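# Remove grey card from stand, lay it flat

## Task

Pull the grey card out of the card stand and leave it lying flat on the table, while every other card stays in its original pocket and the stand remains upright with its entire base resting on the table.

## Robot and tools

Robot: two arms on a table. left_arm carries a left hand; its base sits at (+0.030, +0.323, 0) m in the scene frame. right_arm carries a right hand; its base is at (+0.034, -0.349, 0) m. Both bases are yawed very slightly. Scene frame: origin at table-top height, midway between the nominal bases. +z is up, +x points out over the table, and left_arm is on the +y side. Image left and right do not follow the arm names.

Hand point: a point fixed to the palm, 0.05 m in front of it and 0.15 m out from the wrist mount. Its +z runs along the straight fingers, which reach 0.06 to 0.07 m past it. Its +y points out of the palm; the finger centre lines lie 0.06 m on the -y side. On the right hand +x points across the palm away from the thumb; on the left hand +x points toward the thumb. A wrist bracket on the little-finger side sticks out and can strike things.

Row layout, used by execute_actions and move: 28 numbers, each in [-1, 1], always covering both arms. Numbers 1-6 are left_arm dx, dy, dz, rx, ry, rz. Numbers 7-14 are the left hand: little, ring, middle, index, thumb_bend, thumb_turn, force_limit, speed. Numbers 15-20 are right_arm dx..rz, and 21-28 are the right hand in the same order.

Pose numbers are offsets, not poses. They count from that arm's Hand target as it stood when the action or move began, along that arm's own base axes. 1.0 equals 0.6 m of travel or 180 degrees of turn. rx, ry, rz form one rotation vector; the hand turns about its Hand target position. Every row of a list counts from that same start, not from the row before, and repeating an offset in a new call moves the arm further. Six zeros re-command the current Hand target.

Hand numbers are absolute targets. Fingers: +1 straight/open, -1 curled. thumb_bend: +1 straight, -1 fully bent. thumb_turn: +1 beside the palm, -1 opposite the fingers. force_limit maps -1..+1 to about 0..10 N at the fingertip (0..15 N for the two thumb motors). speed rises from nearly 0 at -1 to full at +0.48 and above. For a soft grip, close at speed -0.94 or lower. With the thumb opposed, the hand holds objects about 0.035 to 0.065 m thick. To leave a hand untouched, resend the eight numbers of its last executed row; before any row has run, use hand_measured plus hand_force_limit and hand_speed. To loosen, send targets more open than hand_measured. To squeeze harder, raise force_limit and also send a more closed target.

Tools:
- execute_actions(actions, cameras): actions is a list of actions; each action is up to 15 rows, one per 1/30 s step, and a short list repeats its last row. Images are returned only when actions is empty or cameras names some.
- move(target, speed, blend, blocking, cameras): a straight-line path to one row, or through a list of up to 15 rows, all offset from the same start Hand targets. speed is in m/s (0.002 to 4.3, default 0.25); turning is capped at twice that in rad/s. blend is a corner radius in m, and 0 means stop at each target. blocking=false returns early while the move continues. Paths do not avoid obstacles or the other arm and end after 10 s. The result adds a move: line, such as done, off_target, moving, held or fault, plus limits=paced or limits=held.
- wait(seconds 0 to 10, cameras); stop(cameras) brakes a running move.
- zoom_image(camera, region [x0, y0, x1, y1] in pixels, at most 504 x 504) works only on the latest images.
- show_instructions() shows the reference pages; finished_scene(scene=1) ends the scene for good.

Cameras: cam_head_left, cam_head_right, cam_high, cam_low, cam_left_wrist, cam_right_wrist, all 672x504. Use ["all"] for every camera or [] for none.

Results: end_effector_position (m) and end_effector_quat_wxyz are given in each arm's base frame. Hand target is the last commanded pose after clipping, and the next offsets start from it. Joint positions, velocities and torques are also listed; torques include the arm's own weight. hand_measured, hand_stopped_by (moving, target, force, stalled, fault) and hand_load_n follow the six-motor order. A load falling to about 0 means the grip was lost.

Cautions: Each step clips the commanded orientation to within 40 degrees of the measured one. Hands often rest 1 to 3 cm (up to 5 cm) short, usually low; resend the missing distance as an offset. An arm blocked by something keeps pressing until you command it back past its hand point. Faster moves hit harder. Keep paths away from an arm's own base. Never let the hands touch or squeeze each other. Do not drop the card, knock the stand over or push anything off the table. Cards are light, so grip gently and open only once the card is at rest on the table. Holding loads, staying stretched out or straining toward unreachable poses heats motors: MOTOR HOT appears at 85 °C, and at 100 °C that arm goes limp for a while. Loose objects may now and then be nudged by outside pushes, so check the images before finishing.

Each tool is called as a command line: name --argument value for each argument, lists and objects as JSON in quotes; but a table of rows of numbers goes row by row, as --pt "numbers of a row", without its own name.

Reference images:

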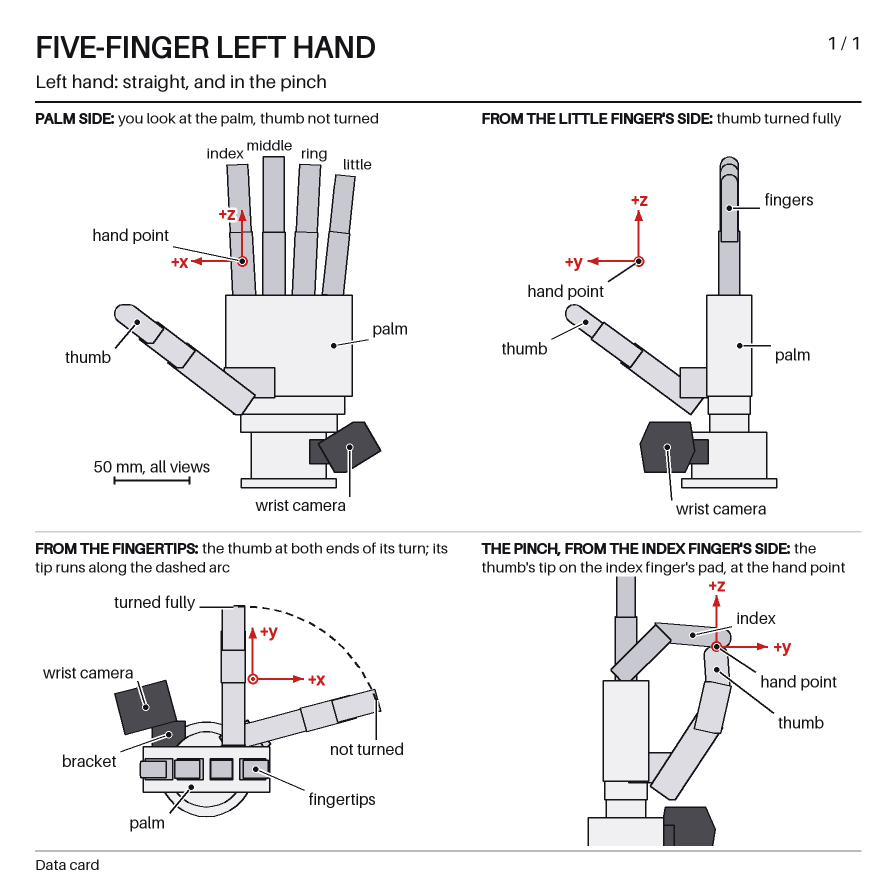

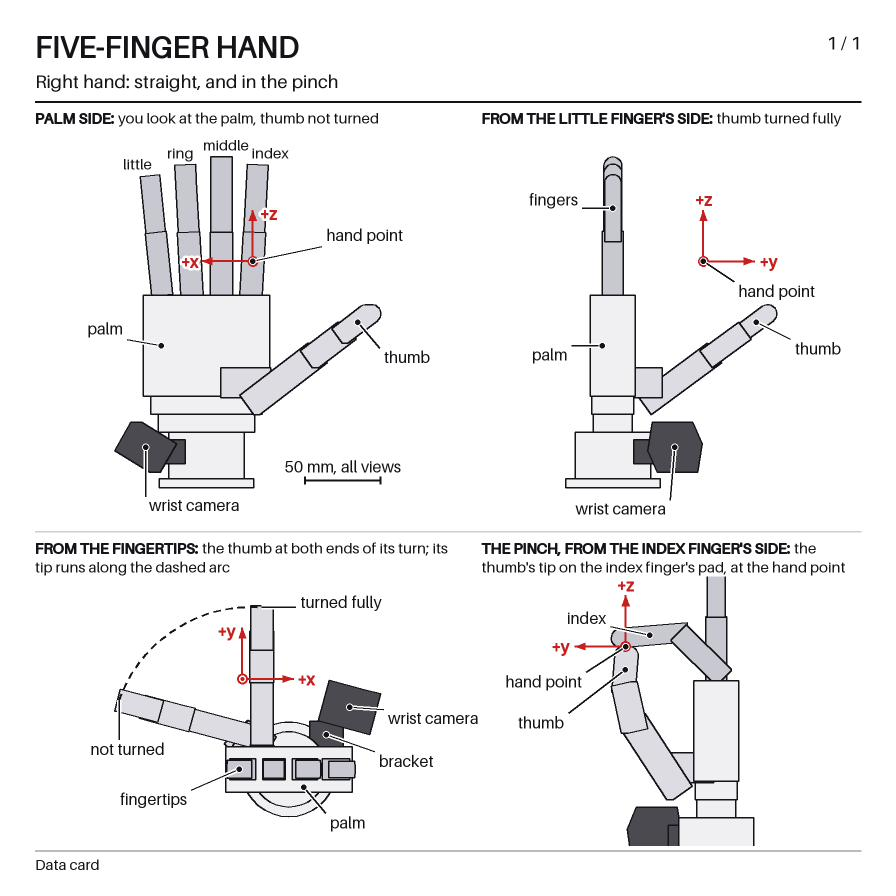

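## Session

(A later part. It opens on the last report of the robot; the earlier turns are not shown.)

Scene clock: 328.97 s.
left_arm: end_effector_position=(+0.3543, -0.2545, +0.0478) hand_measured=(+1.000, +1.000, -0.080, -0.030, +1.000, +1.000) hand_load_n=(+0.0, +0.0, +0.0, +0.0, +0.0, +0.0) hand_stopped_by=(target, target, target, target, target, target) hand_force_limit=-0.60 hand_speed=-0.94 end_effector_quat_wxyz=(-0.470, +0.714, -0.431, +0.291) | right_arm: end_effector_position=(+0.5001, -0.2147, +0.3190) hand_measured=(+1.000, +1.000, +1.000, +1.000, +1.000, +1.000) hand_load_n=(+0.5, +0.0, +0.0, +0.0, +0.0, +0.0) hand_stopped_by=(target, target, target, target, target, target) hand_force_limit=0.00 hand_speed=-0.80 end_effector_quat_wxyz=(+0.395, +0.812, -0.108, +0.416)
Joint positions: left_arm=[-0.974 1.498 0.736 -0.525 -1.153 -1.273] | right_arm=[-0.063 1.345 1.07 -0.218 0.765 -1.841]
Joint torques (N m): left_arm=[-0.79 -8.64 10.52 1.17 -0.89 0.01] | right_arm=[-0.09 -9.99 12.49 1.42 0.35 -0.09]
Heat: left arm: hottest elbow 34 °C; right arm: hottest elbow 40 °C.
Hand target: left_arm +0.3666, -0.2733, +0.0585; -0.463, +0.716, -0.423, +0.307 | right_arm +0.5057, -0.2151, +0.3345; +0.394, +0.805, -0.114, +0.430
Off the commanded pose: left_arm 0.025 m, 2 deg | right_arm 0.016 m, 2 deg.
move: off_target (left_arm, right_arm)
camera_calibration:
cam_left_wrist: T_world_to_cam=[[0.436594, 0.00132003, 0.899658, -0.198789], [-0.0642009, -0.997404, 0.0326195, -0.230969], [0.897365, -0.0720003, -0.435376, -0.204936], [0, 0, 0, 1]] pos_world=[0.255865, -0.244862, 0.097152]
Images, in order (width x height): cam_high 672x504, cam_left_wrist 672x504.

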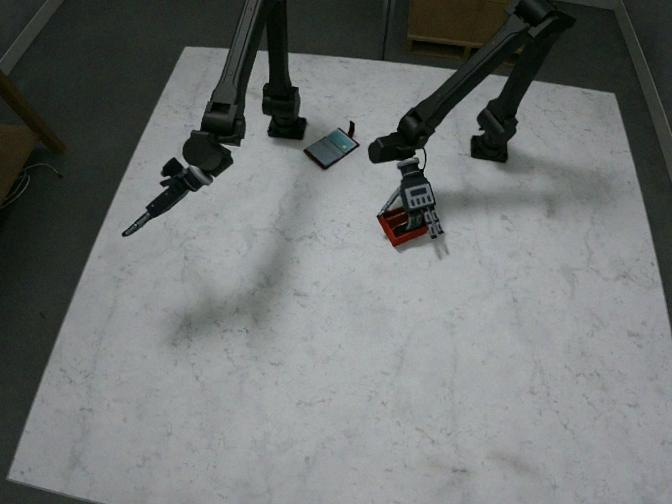

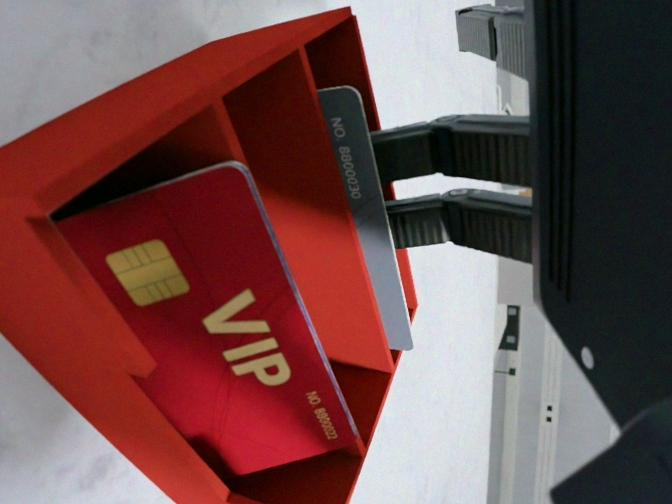

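move --target '[0.0133, 0.0067, -0.0033, 0, 0, 0, 1, 1, -0.08, -0.03, 1, 1, -0.6, -0.94, 0, 0, 0, 0, 0, 0, 1, 1, 1, 1, 1, 1, 0, -0.8]' --speed 0.05 --cameras '["cam_high", "cam_left_wrist"]'

zoom_image --camera "cam_high" --region '[380, 210, 430, 260]'

Scene clock: 330.57 s.
left_arm: end_effector_position=(+0.3621, -0.2577, +0.0494) hand_measured=(+1.000, +1.000, -0.080, -0.030, +1.000, +1.000) hand_load_n=(+0.0, +0.0, +0.0, +0.0, +0.0, -0.5) hand_stopped_by=(target, target, target, target, target, target) hand_force_limit=-0.60 hand_speed=-0.94 end_effector_quat_wxyz=(-0.467, +0.712, -0.431, +0.297) | right_arm: end_effector_position=(+0.5001, -0.2147, +0.3190) hand_measured=(+1.000, +1.000, +1.000, +1.000, +1.000, +1.000) hand_load_n=(+0.0, +0.0, +0.0, +0.0, +0.0, +0.0) hand_stopped_by=(target, target, target, target, target, target) hand_force_limit=0.00 hand_speed=-0.80 end_effector_quat_wxyz=(+0.395, +0.812, -0.108, +0.416)
Joint positions: left_arm=[-0.961 1.499 0.736 -0.464 -1.148 -1.22] | right_arm=[-0.063 1.345 1.07 -0.218 0.765 -1.841]
Joint torques (N m): left_arm=[0.03 -8.59 9.87 1.26 -0.73 0.03] | right_arm=[-0.09 -9.88 12.46 1.4 0.34 -0.1]
Heat: left arm: hottest elbow 34 °C; right arm: hottest elbow 40 °C.
Hand target: left_arm +0.3746, -0.2694, +0.0566; -0.463, +0.716, -0.423, +0.307 | right_arm +0.5057, -0.2151, +0.3345; +0.394, +0.805, -0.114, +0.430
Off the commanded pose: left_arm 0.018 m, 2 deg | right_arm 0.016 m, 2 deg.
move: off_target (left_arm, right_arm)
camera_calibration:
cam_left_wrist: T_world_to_cam=[[0.429619, 0.00447486, 0.902999, -0.200577], [-0.0732933, -0.996516, 0.0398089, -0.230652], [0.900031, -0.0832864, -0.427794, -0.215788], [0, 0, 0, 1]] pos_world=[0.263482, -0.246923, 0.0979898]
Images, in order (width x height): cam_high 672x504, cam_left_wrist 672x504.

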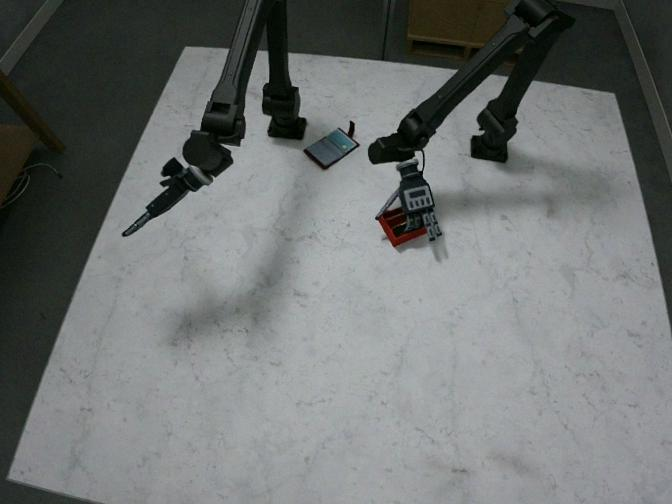

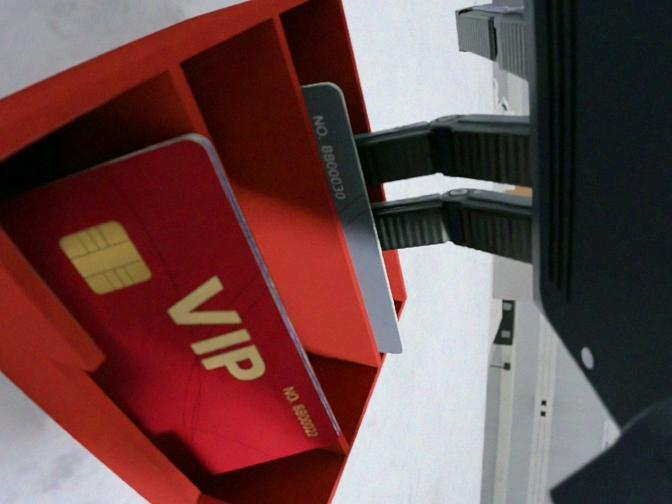

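Scaled by 10.080 from the camera's 672x504 image, which has a finer 960x720 frame.

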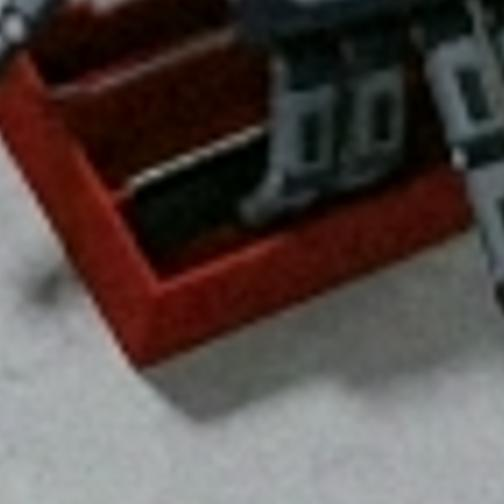

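move --target '[0.0167, -0.015, -0.0217, 0, 0, 0, 1, 1, -0.08, -0.03, 1, 1, -0.6, -0.94, 0, 0, 0, 0, 0, 0, 1, 1, 1, 1, 1, 1, 0, -0.8]' --speed 0.05 --cameras '["cam_high", "cam_left_wrist"]'

zoom_image --camera "cam_high" --region '[380, 210, 430, 260]'

Scene clock: 332.70 s.
left_arm: end_effector_position=(+0.3691, -0.2640, +0.0344) hand_measured=(+1.000, +1.000, -0.080, -0.030, +1.000, +1.000) hand_load_n=(+0.0, +0.0, +0.0, +0.0, +0.0, +0.0) hand_stopped_by=(target, target, target, target, target, target) hand_force_limit=-0.60 hand_speed=-0.94 end_effector_quat_wxyz=(-0.468, +0.711, -0.434, +0.295) | right_arm: end_effector_position=(+0.5001, -0.2147, +0.3190) hand_measured=(+1.000, +1.000, +1.000, +1.000, +1.000, +1.000) hand_load_n=(+0.0, +0.0, +0.0, +0.0, +0.0, +0.0) hand_stopped_by=(target, target, target, target, target, target) hand_force_limit=0.00 hand_speed=-0.80 end_effector_quat_wxyz=(+0.395, +0.812, -0.108, +0.416)
Joint positions: left_arm=[-0.955 1.555 0.748 -0.412 -1.145 -1.202] | right_arm=[-0.063 1.345 1.07 -0.218 0.765 -1.841]
Joint torques (N m): left_arm=[0.15 -9.17 10.29 1.28 -0.74 0.01] | right_arm=[-0.03 -9.82 12.46 1.37 0.35 -0.09]
Heat: left arm: hottest elbow 34 °C; right arm: hottest elbow 40 °C.
Hand target: left_arm +0.3846, -0.2784, +0.0437; -0.463, +0.716, -0.423, +0.307 | right_arm +0.5057, -0.2151, +0.3345; +0.394, +0.805, -0.114, +0.430
Off the commanded pose: left_arm 0.023 m, 2 deg | right_arm 0.016 m, 2 deg.
move: off_target (left_arm, right_arm)
camera_calibration:
cam_left_wrist: T_world_to_cam=[[0.434077, -0.0018919, 0.900874, -0.193162], [-0.0747774, -0.996623, 0.0339377, -0.235051], [0.897767, -0.0820966, -0.432752, -0.227674], [0, 0, 0, 1]] pos_world=[0.270669, -0.253314, 0.0834652]
Images, in order (width x height): cam_high 672x504, cam_left_wrist 672x504.

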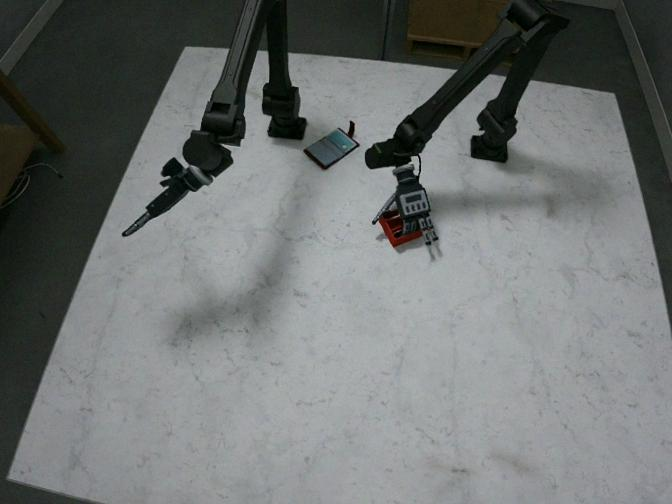

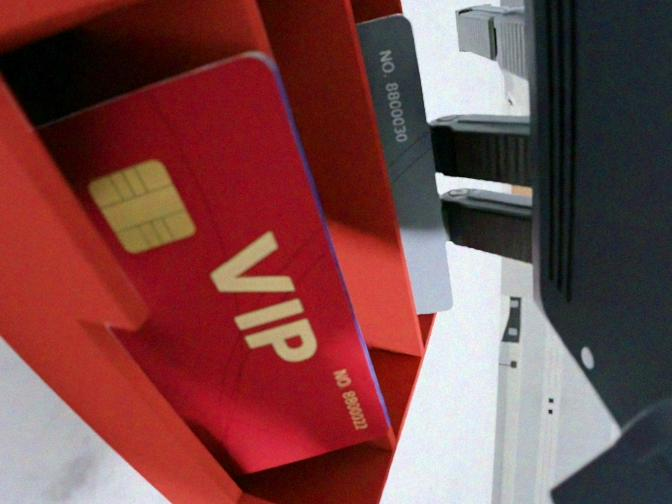

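Scaled by 10.080 from the camera's 672x504 image, which has a finer 960x720 frame.

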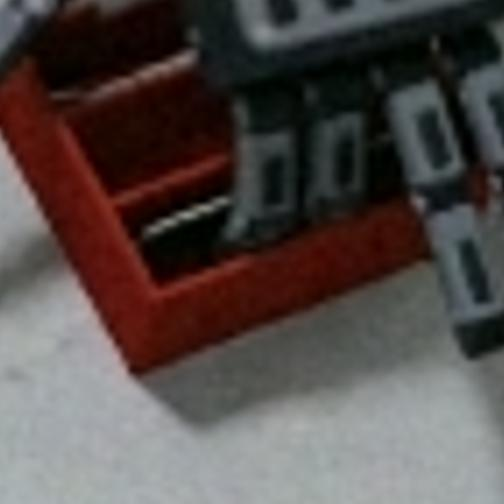

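move --target '[-0.02, -0.0133, 0.0167, 0, 0, 0, 1, 1, -0.08, -0.03, 1, 1, -0.6, -0.94, 0, 0, 0, 0, 0, 0, 1, 1, 1, 1, 1, 1, 0, -0.8]' --speed 0.05 --cameras '["cam_high", "cam_left_wrist"]'

zoom_image --camera "cam_high" --region '[380, 210, 430, 260]'

Scene clock: 334.53 s.
left_arm: end_effector_position=(+0.3638, -0.2674, +0.0387) hand_measured=(+1.000, +1.000, -0.080, -0.030, +1.000, +1.000) hand_load_n=(+0.0, +0.0, +0.5, +0.0, +0.0, +0.0) hand_stopped_by=(target, target, target, target, target, target) hand_force_limit=-0.60 hand_speed=-0.94 end_effector_quat_wxyz=(-0.470, +0.713, -0.432, +0.290) | right_arm: end_effector_position=(+0.5001, -0.2147, +0.3190) hand_measured=(+1.000, +1.000, +1.000, +1.000, +1.000, +1.000) hand_load_n=(+0.0, +0.0, +0.0, +0.0, +0.0, +0.0) hand_stopped_by=(target, target, target, target, target, target) hand_force_limit=0.00 hand_speed=-0.80 end_effector_quat_wxyz=(+0.395, +0.812, -0.108, +0.416)
Joint positions: left_arm=[-0.972 1.555 0.772 -0.5 -1.152 -1.266] | right_arm=[-0.063 1.345 1.07 -0.218 0.765 -1.841]
Joint torques (N m): left_arm=[-1.32 -10.29 10.39 0.09 -0.98 -0.15] | right_arm=[0.03 -9.99 12.48 1.37 0.34 -0.11]
Heat: left arm: hottest elbow 34 °C; right arm: hottest elbow 40 °C.
Hand target: left_arm +0.3727, -0.2863, +0.0536; -0.463, +0.716, -0.423, +0.307 | right_arm +0.5057, -0.2151, +0.3345; +0.394, +0.805, -0.114, +0.430
Off the commanded pose: left_arm 0.026 m, 2 deg | right_arm 0.016 m, 2 deg.
move: off_target (left_arm, right_arm)
camera_calibration:
cam_left_wrist: T_world_to_cam=[[0.438408, -0.00141325, 0.898775, -0.196097], [-0.0653285, -0.997404, 0.0302978, -0.242517], [0.896399, -0.0719985, -0.437362, -0.218019], [0, 0, 0, 1]] pos_world=[0.265559, -0.257861, 0.0882421]
Images, in order (width x height): cam_high 672x504, cam_left_wrist 672x504.

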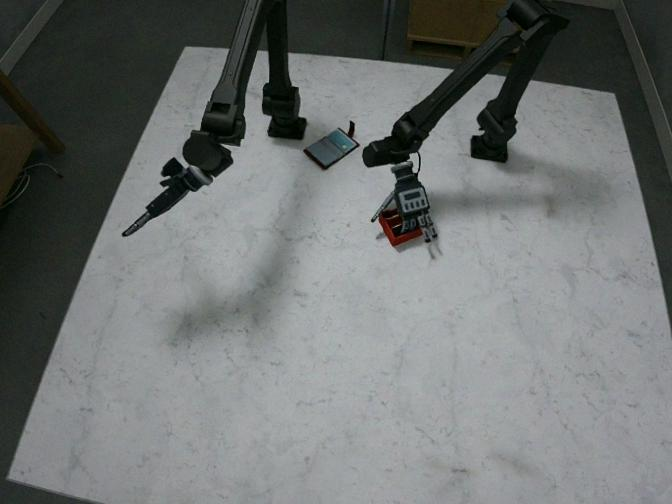

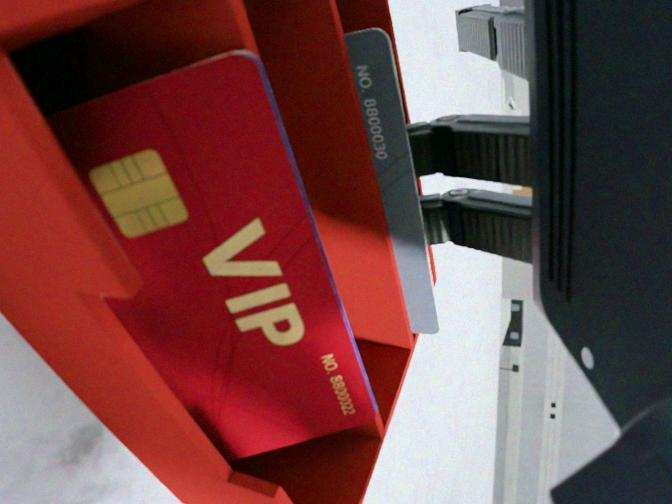

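Scaled by 10.080 from the camera's 672x504 image, which has a finer 960x720 frame.

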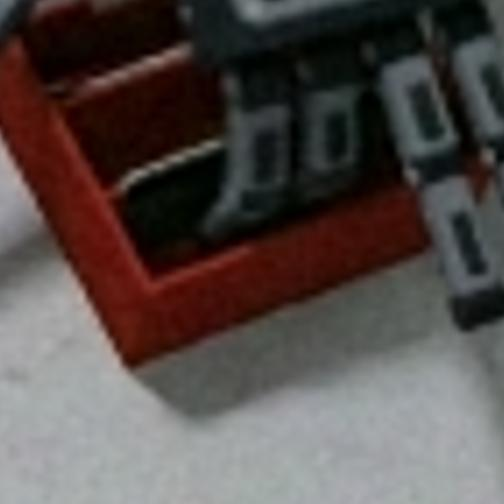

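move --target '[-0.0083, -0.0067, 0.0267, 0, 0, 0, 1, 1, 0.05, -0.03, 1, 1, -0.6, -0.94, 0, 0, 0, 0, 0, 0, 1, 1, 1, 1, 1, 1, 0, -0.8]' --speed 0.03 --cameras '["cam_high", "cam_left_wrist"]'

zoom_image --camera "cam_high" --region '[380, 210, 430, 260]'

Scene clock: 336.30 s.
left_arm: end_effector_position=(+0.3590, -0.2703, +0.0488) hand_measured=(+1.000, +1.000, +0.050, -0.030, +1.000, +1.000) hand_load_n=(+0.0, +0.0, +0.0, +0.0, +0.0, -0.5) hand_stopped_by=(target, target, target, target, target, target) hand_force_limit=-0.60 hand_speed=-0.94 end_effector_quat_wxyz=(-0.473, +0.712, -0.435, +0.285) | right_arm: end_effector_position=(+0.5001, -0.2147, +0.3190) hand_measured=(+1.000, +1.000, +1.000, +1.000, +1.000, +1.000) hand_load_n=(+0.0, +0.0, +0.0, +0.0, +0.0, +0.0) hand_stopped_by=(target, target, target, target, target, target) hand_force_limit=0.00 hand_speed=-0.80 end_effector_quat_wxyz=(+0.395, +0.812, -0.108, +0.416)
Joint positions: left_arm=[-0.987 1.541 0.797 -0.588 -1.157 -1.305] | right_arm=[-0.063 1.345 1.07 -0.218 0.765 -1.841]
Joint torques (N m): left_arm=[-1.44 -11.22 10.63 0.02 -0.98 -0.11] | right_arm=[-0.15 -9.93 12.45 1.4 0.35 -0.1]
Heat: left arm: hottest elbow 34 °C; right arm: hottest elbow 40 °C.
Hand target: left_arm +0.3676, -0.2904, +0.0697; -0.463, +0.716, -0.423, +0.307 | right_arm +0.5057, -0.2151, +0.3345; +0.394, +0.805, -0.114, +0.430
Off the commanded pose: left_arm 0.030 m, 3 deg | right_arm 0.016 m, 2 deg.
move: off_target (left_arm, right_arm)
camera_calibration:
cam_left_wrist: T_world_to_cam=[[0.444451, -0.0106602, 0.89574, -0.207672], [-0.0636841, -0.997775, 0.0197245, -0.246176], [0.893537, -0.065811, -0.444141, -0.206392], [0, 0, 0, 1]] pos_world=[0.261041, -0.261425, 0.0992088]
Images, in order (width x height): cam_high 672x504, cam_left_wrist 672x504.

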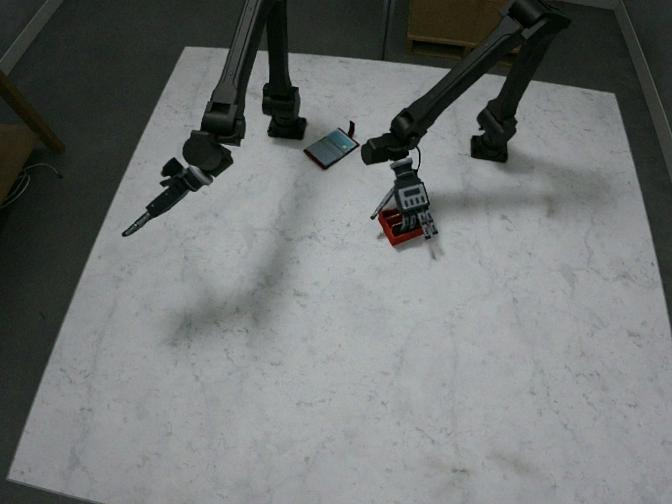

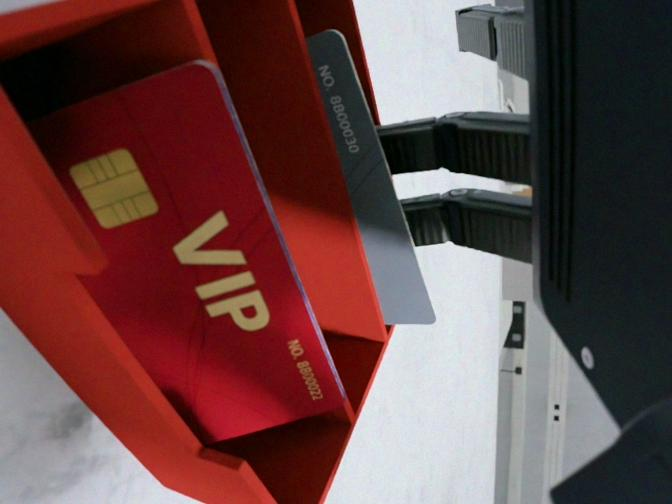

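Scaled by 10.080 from the camera's 672x504 image, which has a finer 960x720 frame.

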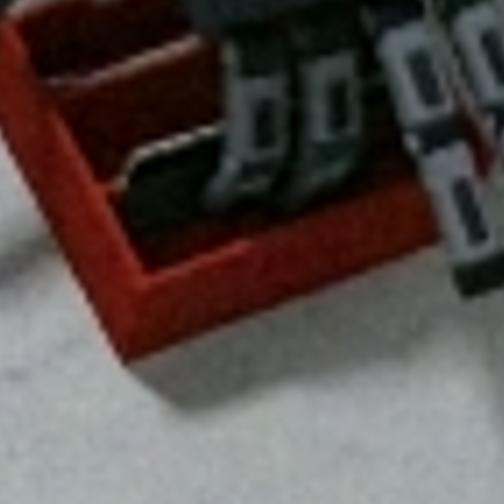

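move --target '[-0.0067, -0.005, 0.0217, 0, 0, 0, 1, 1, -0.13, -0.1, 1, 1, -0.6, -0.94, 0, 0, 0, 0, 0, 0, 1, 1, 1, 1, 1, 1, 0, -0.8]' --speed 0.02 --cameras '["cam_high", "cam_left_wrist"]'

zoom_image --camera "cam_high" --region '[380, 210, 430, 260]'

Scene clock: 339.50 s.
left_arm: end_effector_position=(+0.3552, -0.2729, +0.0604) hand_measured=(+1.000, +1.000, -0.130, -0.100, +1.000, +1.000) hand_load_n=(+0.0, +0.0, +0.0, +0.0, +0.0, +0.0) hand_stopped_by=(target, target, target, target, target, target) hand_force_limit=-0.60 hand_speed=-0.94 end_effector_quat_wxyz=(-0.473, +0.711, -0.435, +0.284) | right_arm: end_effector_position=(+0.5001, -0.2147, +0.3190) hand_measured=(+1.000, +1.000, +1.000, +1.000, +1.000, +1.000) hand_load_n=(-0.5, +0.0, +0.0, +0.0, +0.0, +0.0) hand_stopped_by=(target, target, target, target, target, target) hand_force_limit=0.00 hand_speed=-0.80 end_effector_quat_wxyz=(+0.395, +0.812, -0.108, +0.416)
Joint positions: left_arm=[-1 1.523 0.818 -0.659 -1.16 -1.336] | right_arm=[-0.063 1.345 1.07 -0.218 0.765 -1.841]
Joint torques (N m): left_arm=[-1.44 -11.16 10.95 -0.08 -0.99 -0.13] | right_arm=[-0.09 -9.99 12.45 1.39 0.33 -0.09]
Heat: left arm: hottest elbow 34 °C; right arm: hottest elbow 40 °C.
Hand target: left_arm +0.3636, -0.2933, +0.0825; -0.463, +0.716, -0.423, +0.307 | right_arm +0.5057, -0.2151, +0.3345; +0.394, +0.805, -0.114, +0.430
Off the commanded pose: left_arm 0.031 m, 3 deg | right_arm 0.016 m, 2 deg.
move: off_target (left_arm, right_arm)
camera_calibration:
cam_left_wrist: T_world_to_cam=[[0.445592, -0.0134283, 0.895135, -0.217444], [-0.0633758, -0.997852, 0.0165789, -0.249183], [0.89299, -0.0641173, -0.445486, -0.197246], [0, 0, 0, 1]] pos_world=[0.257238, -0.264215, 0.110902]
Images, in order (width x height): cam_high 672x504, cam_left_wrist 672x504.

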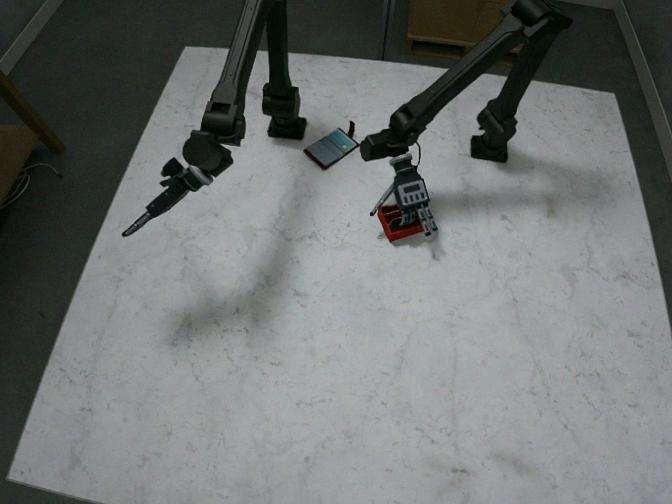

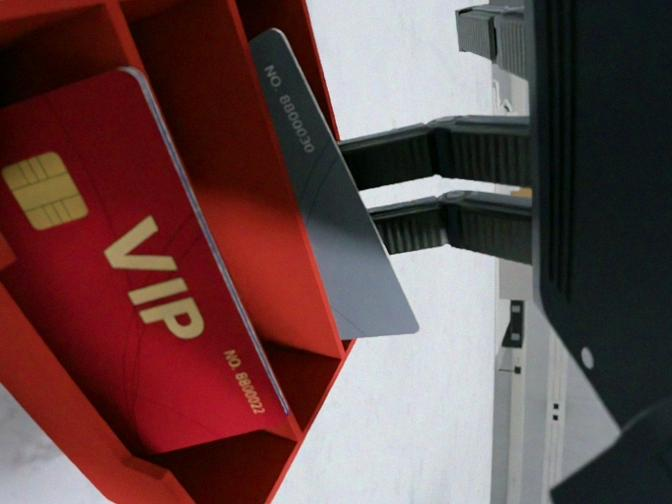

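Scaled by 10.080 from the camera's 672x504 image, which has a finer 960x720 frame.

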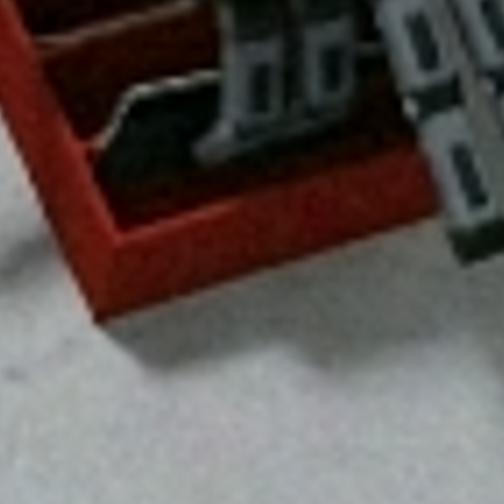

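execute_actions --actions '[[[0,0,0,0,0,0,1,1,-0.26,-0.23,1,1,-0.6,-0.9,0,0,0,0,0,0,1,1,1,1,1,1,0,-0.8]],[[0,0,0,0,0,0,1,1,-0.26,-0.23,1,1,-0.6,-0.9,0,0,0,0,0,0,1,1,1,1,1,1,0,-0.8]]]' --cameras '["cam_high", "cam_left_wrist"]'

zoom_image --camera "cam_high" --region '[380, 210, 430, 260]'

Scene clock: 343.43 s.
left_arm: end_effector_position=(+0.3551, -0.2730, +0.0604) hand_measured=(+1.000, +1.000, -0.260, -0.230, +1.000, +1.000) hand_load_n=(+0.0, +0.0, +0.0, +0.0, +0.0, +0.0) hand_stopped_by=(target, target, target, target, target, target) hand_force_limit=-0.60 hand_speed=-0.90 end_effector_quat_wxyz=(-0.474, +0.711, -0.435, +0.284) | right_arm: end_effector_position=(+0.5001, -0.2147, +0.3190) hand_measured=(+1.000, +1.000, +1.000, +1.000, +1.000, +1.000) hand_load_n=(+0.0, +0.0, +0.0, +0.0, +0.0, +0.0) hand_stopped_by=(target, target, target, target, target, target) hand_force_limit=0.00 hand_speed=-0.80 end_effector_quat_wxyz=(+0.395, +0.812, -0.108, +0.416)
Joint positions: left_arm=[-1 1.523 0.818 -0.659 -1.16 -1.337] | right_arm=[-0.063 1.345 1.07 -0.218 0.765 -1.841]
Joint torques (N m): left_arm=[-1.38 -11.22 10.96 -0.03 -0.98 -0.13] | right_arm=[-0.09 -9.99 12.44 1.4 0.34 -0.1]
Heat: left arm: hottest elbow 35 °C; right arm: hottest elbow 40 °C.
Hand target: left_arm +0.3636, -0.2932, +0.0825; -0.463, +0.716, -0.423, +0.307 | right_arm +0.5057, -0.2151, +0.3345; +0.394, +0.805, -0.114, +0.430
Off the commanded pose: left_arm 0.031 m, 3 deg | right_arm 0.016 m, 2 deg.
camera_calibration:
cam_left_wrist: T_world_to_cam=[[0.445339, -0.0136357, 0.895258, -0.217405], [-0.0635575, -0.997843, 0.016418, -0.249223], [0.893104, -0.0642119, -0.445245, -0.197244], [0, 0, 0, 1]] pos_world=[0.257139, -0.264315, 0.110904]
Images, in order (width x height): cam_high 672x504, cam_left_wrist 672x504.

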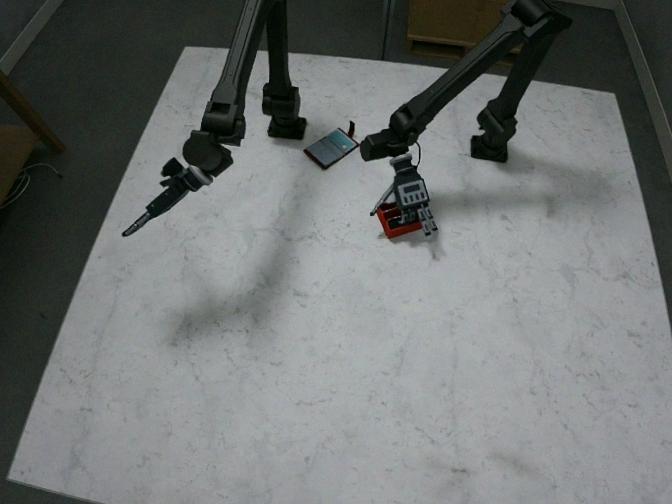

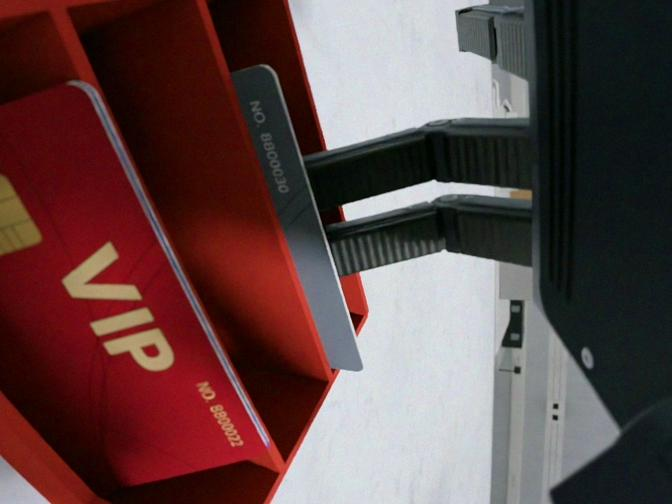

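Scaled by 10.080 from the camera's 672x504 image, which has a finer 960x720 frame.

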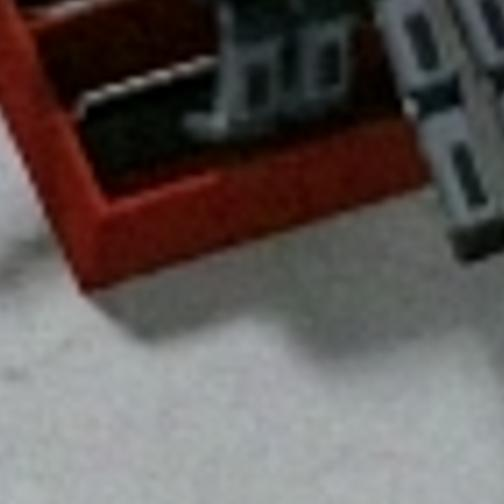

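move --target '[0.005, 0.0133, -0.025, 0, 0, 0, 1, 1, -0.26, -0.23, 1, 1, -0.6, -0.9, 0, 0, 0, 0, 0, 0, 1, 1, 1, 1, 1, 1, 0, -0.8]' --speed 0.05 --cameras '["cam_high", "cam_left_wrist"]'

zoom_image --camera "cam_high" --region '[380, 210, 430, 260]'

Scene clock: 346.27 s.
left_arm: end_effector_position=(+0.3612, -0.2827, +0.0640) hand_measured=(+1.000, +1.000, -0.260, -0.230, +1.000, +1.000) hand_load_n=(-0.5, +0.0, +0.0, +0.0, +0.0, +0.0) hand_stopped_by=(target, target, target, target, target, target) hand_force_limit=-0.60 hand_speed=-0.90 end_effector_quat_wxyz=(-0.465, +0.714, -0.428, +0.302) | right_arm: end_effector_position=(+0.5001, -0.2147, +0.3190) hand_measured=(+1.000, +1.000, +1.000, +1.000, +1.000, +1.000) hand_load_n=(+0.0, +0.0, +0.0, +0.0, +0.0, +0.0) hand_stopped_by=(target, target, target, target, target, target) hand_force_limit=0.00 hand_speed=-0.80 end_effector_quat_wxyz=(+0.395, +0.812, -0.108, +0.416)
Joint positions: left_arm=[-1 1.523 0.818 -0.595 -1.16 -1.313] | right_arm=[-0.063 1.345 1.07 -0.218 0.765 -1.841]
Joint torques (N m): left_arm=[-0.03 -10.23 7.82 1.13 -0.79 0.02] | right_arm=[-0.03 -9.99 12.49 1.42 0.34 -0.09]
Heat: left arm: hottest elbow 35 °C; right arm: hottest elbow 40 °C.
Hand target: left_arm +0.3667, -0.2853, +0.0677; -0.463, +0.716, -0.423, +0.307 | right_arm +0.5057, -0.2151, +0.3345; +0.394, +0.805, -0.114, +0.430
Off the commanded pose: left_arm 0.007 m, 1 deg | right_arm 0.016 m, 2 deg.
move: off_target (right_arm)
camera_calibration:
cam_left_wrist: T_world_to_cam=[[0.422926, 0.0137262, 0.90606, -0.208355], [-0.0734035, -0.99608, 0.0493528, -0.256659], [0.903186, -0.0873805, -0.420261, -0.213491], [0, 0, 0, 1]] pos_world=[0.262102, -0.271448, 0.111727]
Images, in order (width x height): cam_high 672x504, cam_left_wrist 672x504.

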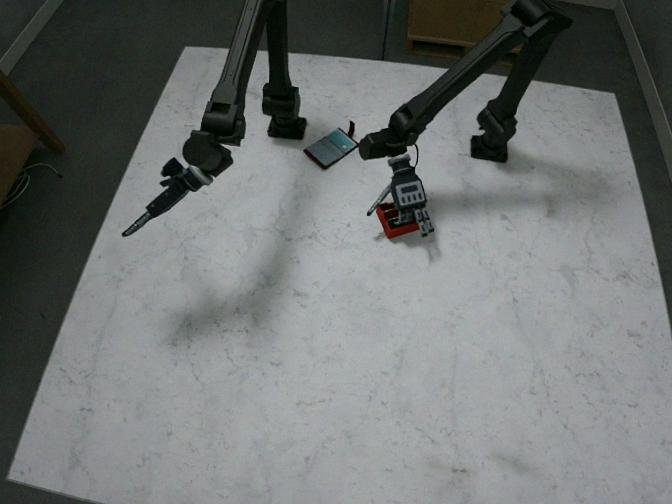

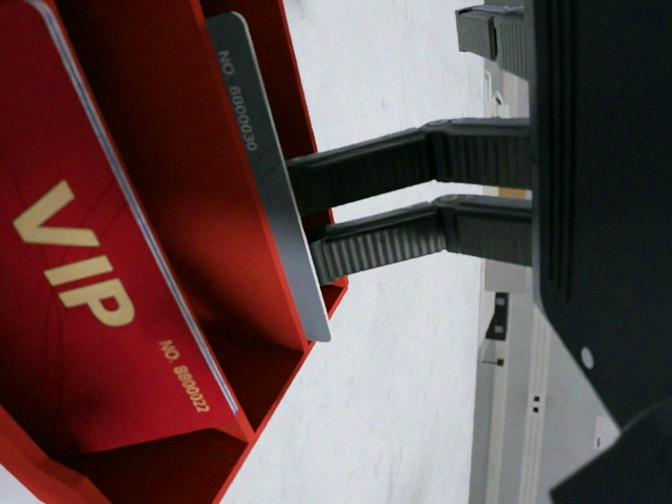

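Scaled by 10.080 from the camera's 672x504 image, which has a finer 960x720 frame.

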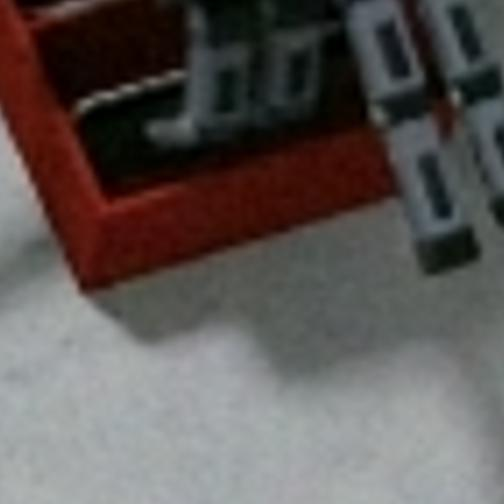

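move --target '[0.0017, 0.0133, -0.0317, 0, 0, 0, 1, 1, -0.26, -0.23, 1, 1, -0.6, -0.9, 0, 0, 0, 0, 0, 0, 1, 1, 1, 1, 1, 1, 0, -0.8]' --speed 0.05 --cameras '["cam_high", "cam_left_wrist"]'

zoom_image --camera "cam_high" --region '[380, 210, 430, 260]'

Scene clock: 347.67 s.
left_arm: end_effector_position=(+0.3664, -0.2817, +0.0558) hand_measured=(+1.000, +1.000, -0.260, -0.230, +1.000, +1.000) hand_load_n=(+0.0, +0.0, +0.0, +0.0, +0.0, -0.5) hand_stopped_by=(target, target, target, target, target, target) hand_force_limit=-0.60 hand_speed=-0.90 end_effector_quat_wxyz=(-0.460, +0.717, -0.421, +0.313) | right_arm: end_effector_position=(+0.5001, -0.2147, +0.3190) hand_measured=(+1.000, +1.000, +1.000, +1.000, +1.000, +1.000) hand_load_n=(+0.0, +0.0, +0.0, +0.0, +0.0, +0.0) hand_stopped_by=(target, target, target, target, target, target) hand_force_limit=0.00 hand_speed=-0.80 end_effector_quat_wxyz=(+0.395, +0.812, -0.108, +0.416)
Joint positions: left_arm=[-0.987 1.532 0.791 -0.502 -1.157 -1.281] | right_arm=[-0.063 1.345 1.07 -0.218 0.765 -1.841]
Joint torques (N m): left_arm=[0.03 -9.35 6.3 1.29 -0.74 0.01] | right_arm=[-0.09 -10.05 12.48 1.4 0.35 -0.09]
Heat: left arm: hottest elbow 35 °C; right arm: hottest elbow 40 °C.
Hand target: left_arm +0.3677, -0.2774, +0.0487; -0.463, +0.716, -0.423, +0.307 | right_arm +0.5057, -0.2151, +0.3345; +0.394, +0.805, -0.114, +0.430
Off the commanded pose: left_arm 0.008 m, 1 deg | right_arm 0.016 m, 2 deg.
move: off_target (right_arm)
camera_calibration:
cam_left_wrist: T_world_to_cam=[[0.409153, 0.0345106, 0.911813, -0.192539], [-0.0747146, -0.994662, 0.0711727, -0.255188], [0.909402, -0.0972462, -0.404391, -0.227543], [0, 0, 0, 1]] pos_world=[0.26664, -0.269309, 0.101706]
Images, in order (width x height): cam_high 672x504, cam_left_wrist 672x504.

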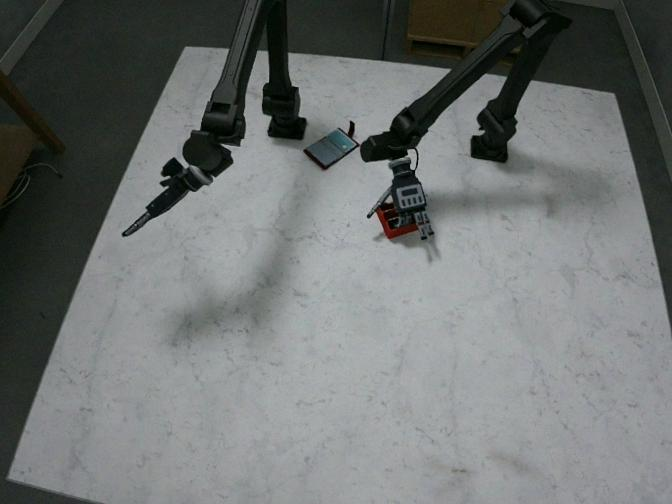

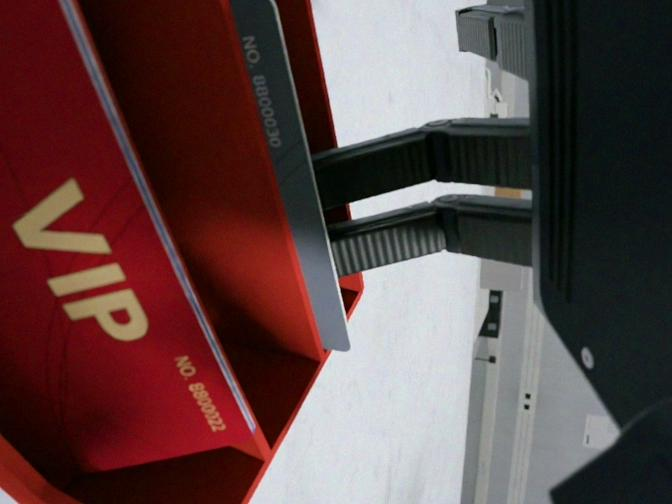

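Scaled by 10.080 from the camera's 672x504 image, which has a finer 960x720 frame.

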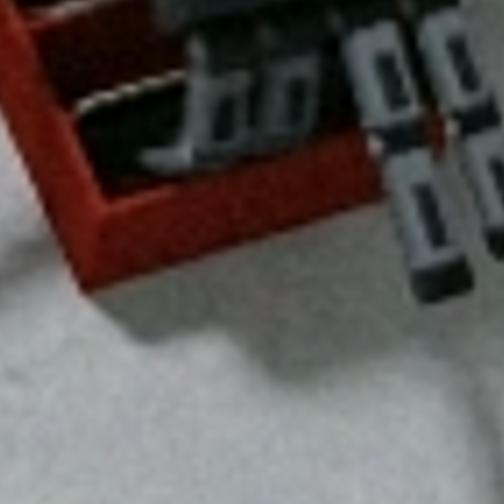

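move --target '[-0.0167, 0.0183, -0.03, 0, 0, 0, 1, 1, -0.26, -0.23, 1, 1, -0.6, -0.9, 0, 0, 0, 0, 0, 0, 1, 1, 1, 1, 1, 1, 0, -0.8]' --speed 0.05 --cameras '["cam_high", "cam_left_wrist"]'

zoom_image --camera "cam_high" --region '[380, 210, 430, 260]'

Scene clock: 348.93 s.
left_arm: end_effector_position=(+0.3596, -0.2703, +0.0413) hand_measured=(+1.000, +1.000, -0.260, -0.230, +1.000, +1.000) hand_load_n=(+0.0, -0.5, +0.0, +0.0, +0.0, -0.5) hand_stopped_by=(target, target, target, target, target, target) hand_force_limit=-0.60 hand_speed=-0.90 end_effector_quat_wxyz=(-0.462, +0.716, -0.420, +0.312) | right_arm: end_effector_position=(+0.5001, -0.2147, +0.3190) hand_measured=(+1.000, +1.000, +1.000, +1.000, +1.000, +1.000) hand_load_n=(+0.0, +0.0, +0.0, +0.0, +0.0, +0.0) hand_stopped_by=(target, target, target, target, target, target) hand_force_limit=0.00 hand_speed=-0.80 end_effector_quat_wxyz=(+0.395, +0.812, -0.108, +0.416)
Joint positions: left_arm=[-0.987 1.536 0.741 -0.45 -1.161 -1.281] | right_arm=[-0.063 1.345 1.07 -0.218 0.765 -1.841]
Joint torques (N m): left_arm=[-0.38 -8.7 5.53 1.21 -0.64 -0.11] | right_arm=[-0.21 -9.93 12.48 1.43 0.36 -0.09]
Heat: left arm: hottest elbow 35 °C; right arm: hottest elbow 40 °C.
Hand target: left_arm +0.3576, -0.2663, +0.0305; -0.463, +0.716, -0.423, +0.307 | right_arm +0.5057, -0.2151, +0.3345; +0.394, +0.805, -0.114, +0.430
Off the commanded pose: left_arm 0.012 m, 1 deg | right_arm 0.016 m, 2 deg.
move: off_target (left_arm, right_arm)
camera_calibration:
cam_left_wrist: T_world_to_cam=[[0.407069, 0.0315391, 0.912853, -0.177114], [-0.073521, -0.99503, 0.0671635, -0.243663], [0.910434, -0.094454, -0.402727, -0.225785], [0, 0, 0, 1]] pos_world=[0.259746, -0.258193, 0.0871147]
Images, in order (width x height): cam_high 672x504, cam_left_wrist 672x504.

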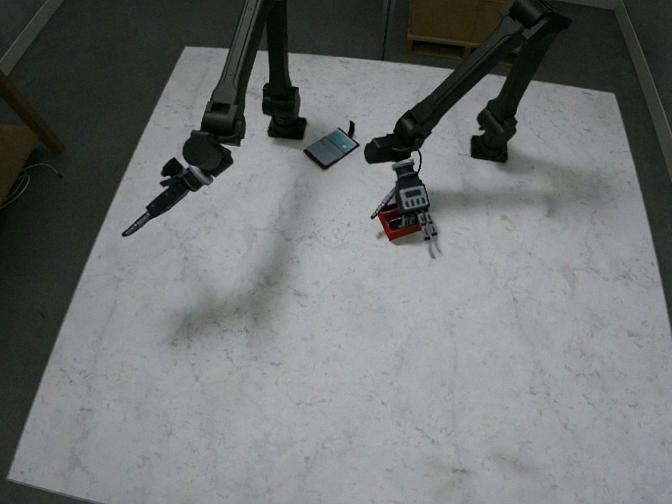

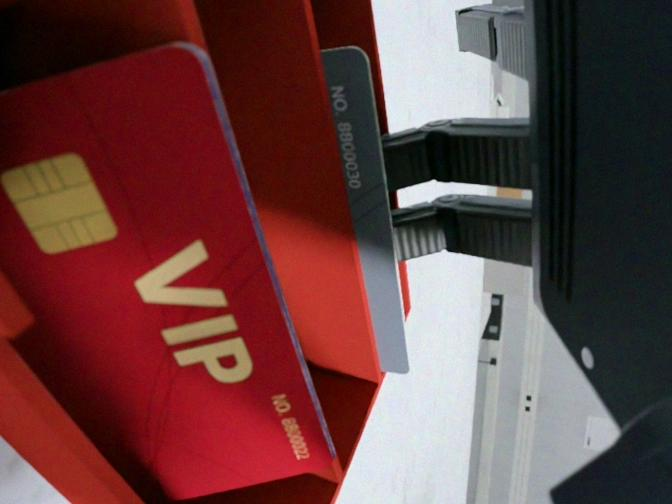

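Scaled by 10.080 from the camera's 672x504 image, which has a finer 960x720 frame.

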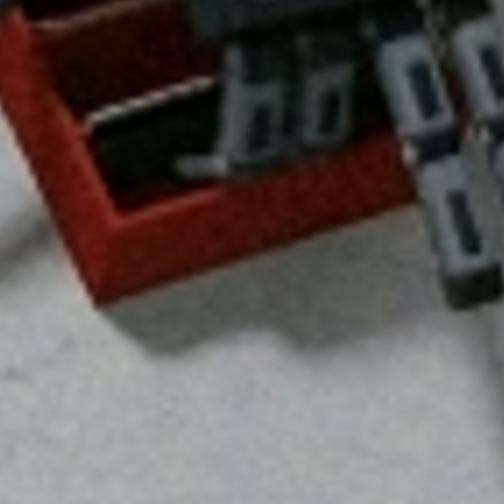

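move --target '[-0.0067, -0.01, 0.03, 0, 0, 0, 1, 1, -0.26, -0.23, 1, 1, -0.6, -0.9, 0, 0, 0, 0, 0, 0, 1, 1, 1, 1, 1, 1, 0, -0.8]' --speed 0.04 --cameras '["cam_high", "cam_left_wrist"]'

zoom_image --camera "cam_high" --region '[380, 210, 430, 260]'

Scene clock: 350.40 s.
left_arm: end_effector_position=(+0.3525, -0.2625, +0.0407) hand_measured=(+1.000, +1.000, -0.260, -0.230, +1.000, +1.000) hand_load_n=(+0.0, +0.0, +2.0, -1.0, +0.0, +0.0) hand_stopped_by=(target, target, target, target, target, target) hand_force_limit=-0.60 hand_speed=-0.90 end_effector_quat_wxyz=(-0.469, +0.715, -0.423, +0.300) | right_arm: end_effector_position=(+0.5001, -0.2147, +0.3190) hand_measured=(+1.000, +1.000, +1.000, +1.000, +1.000, +1.000) hand_load_n=(+0.0, +0.0, +0.0, +0.0, +0.0, +0.0) hand_stopped_by=(target, target, target, target, target, target) hand_force_limit=0.00 hand_speed=-0.80 end_effector_quat_wxyz=(+0.395, +0.812, -0.108, +0.416)
Joint positions: left_arm=[-0.993 1.53 0.741 -0.522 -1.166 -1.324] | right_arm=[-0.063 1.345 1.07 -0.218 0.765 -1.841]
Joint torques (N m): left_arm=[-1.32 -10.29 8.29 -0.12 -0.66 -0.09] | right_arm=[-0.03 -10.11 12.46 1.39 0.34 -0.1]
Heat: left arm: hottest elbow 35 °C; right arm: hottest elbow 40 °C.
Hand target: left_arm +0.3536, -0.2723, +0.0486; -0.463, +0.716, -0.423, +0.307 | right_arm +0.5057, -0.2151, +0.3345; +0.394, +0.805, -0.114, +0.430
Off the commanded pose: left_arm 0.013 m, 1 deg | right_arm 0.016 m, 2 deg.
move: off_target (left_arm, right_arm)
camera_calibration:
cam_left_wrist: T_world_to_cam=[[0.419824, 0.0165354, 0.907455, -0.182022], [-0.0613189, -0.997033, 0.0465362, -0.240406], [0.905532, -0.0751812, -0.417565, -0.21152], [0, 0, 0, 1]] pos_world=[0.253214, -0.252585, 0.0880411]
Images, in order (width x height): cam_high 672x504, cam_left_wrist 672x504.

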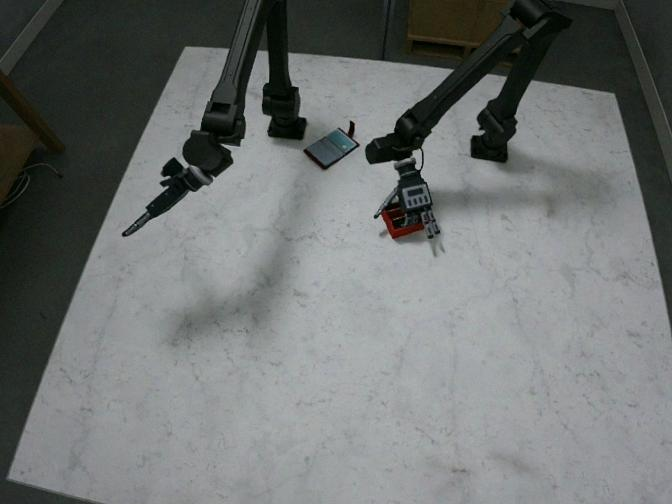

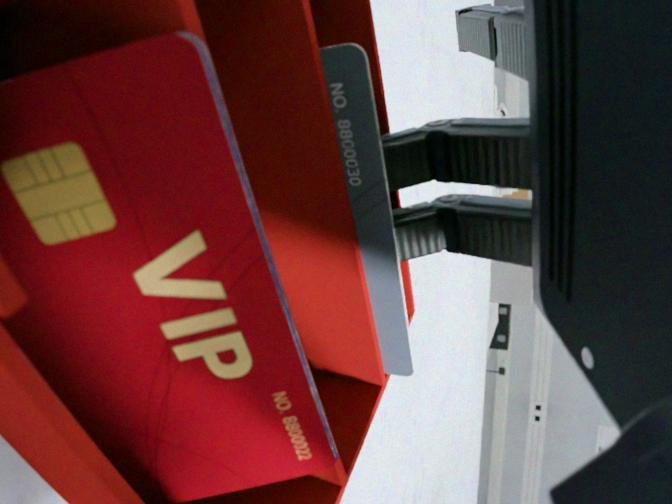

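Scaled by 10.080 from the camera's 672x504 image, which has a finer 960x720 frame.

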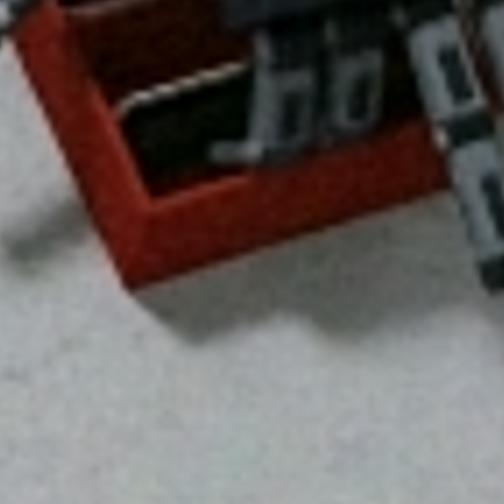

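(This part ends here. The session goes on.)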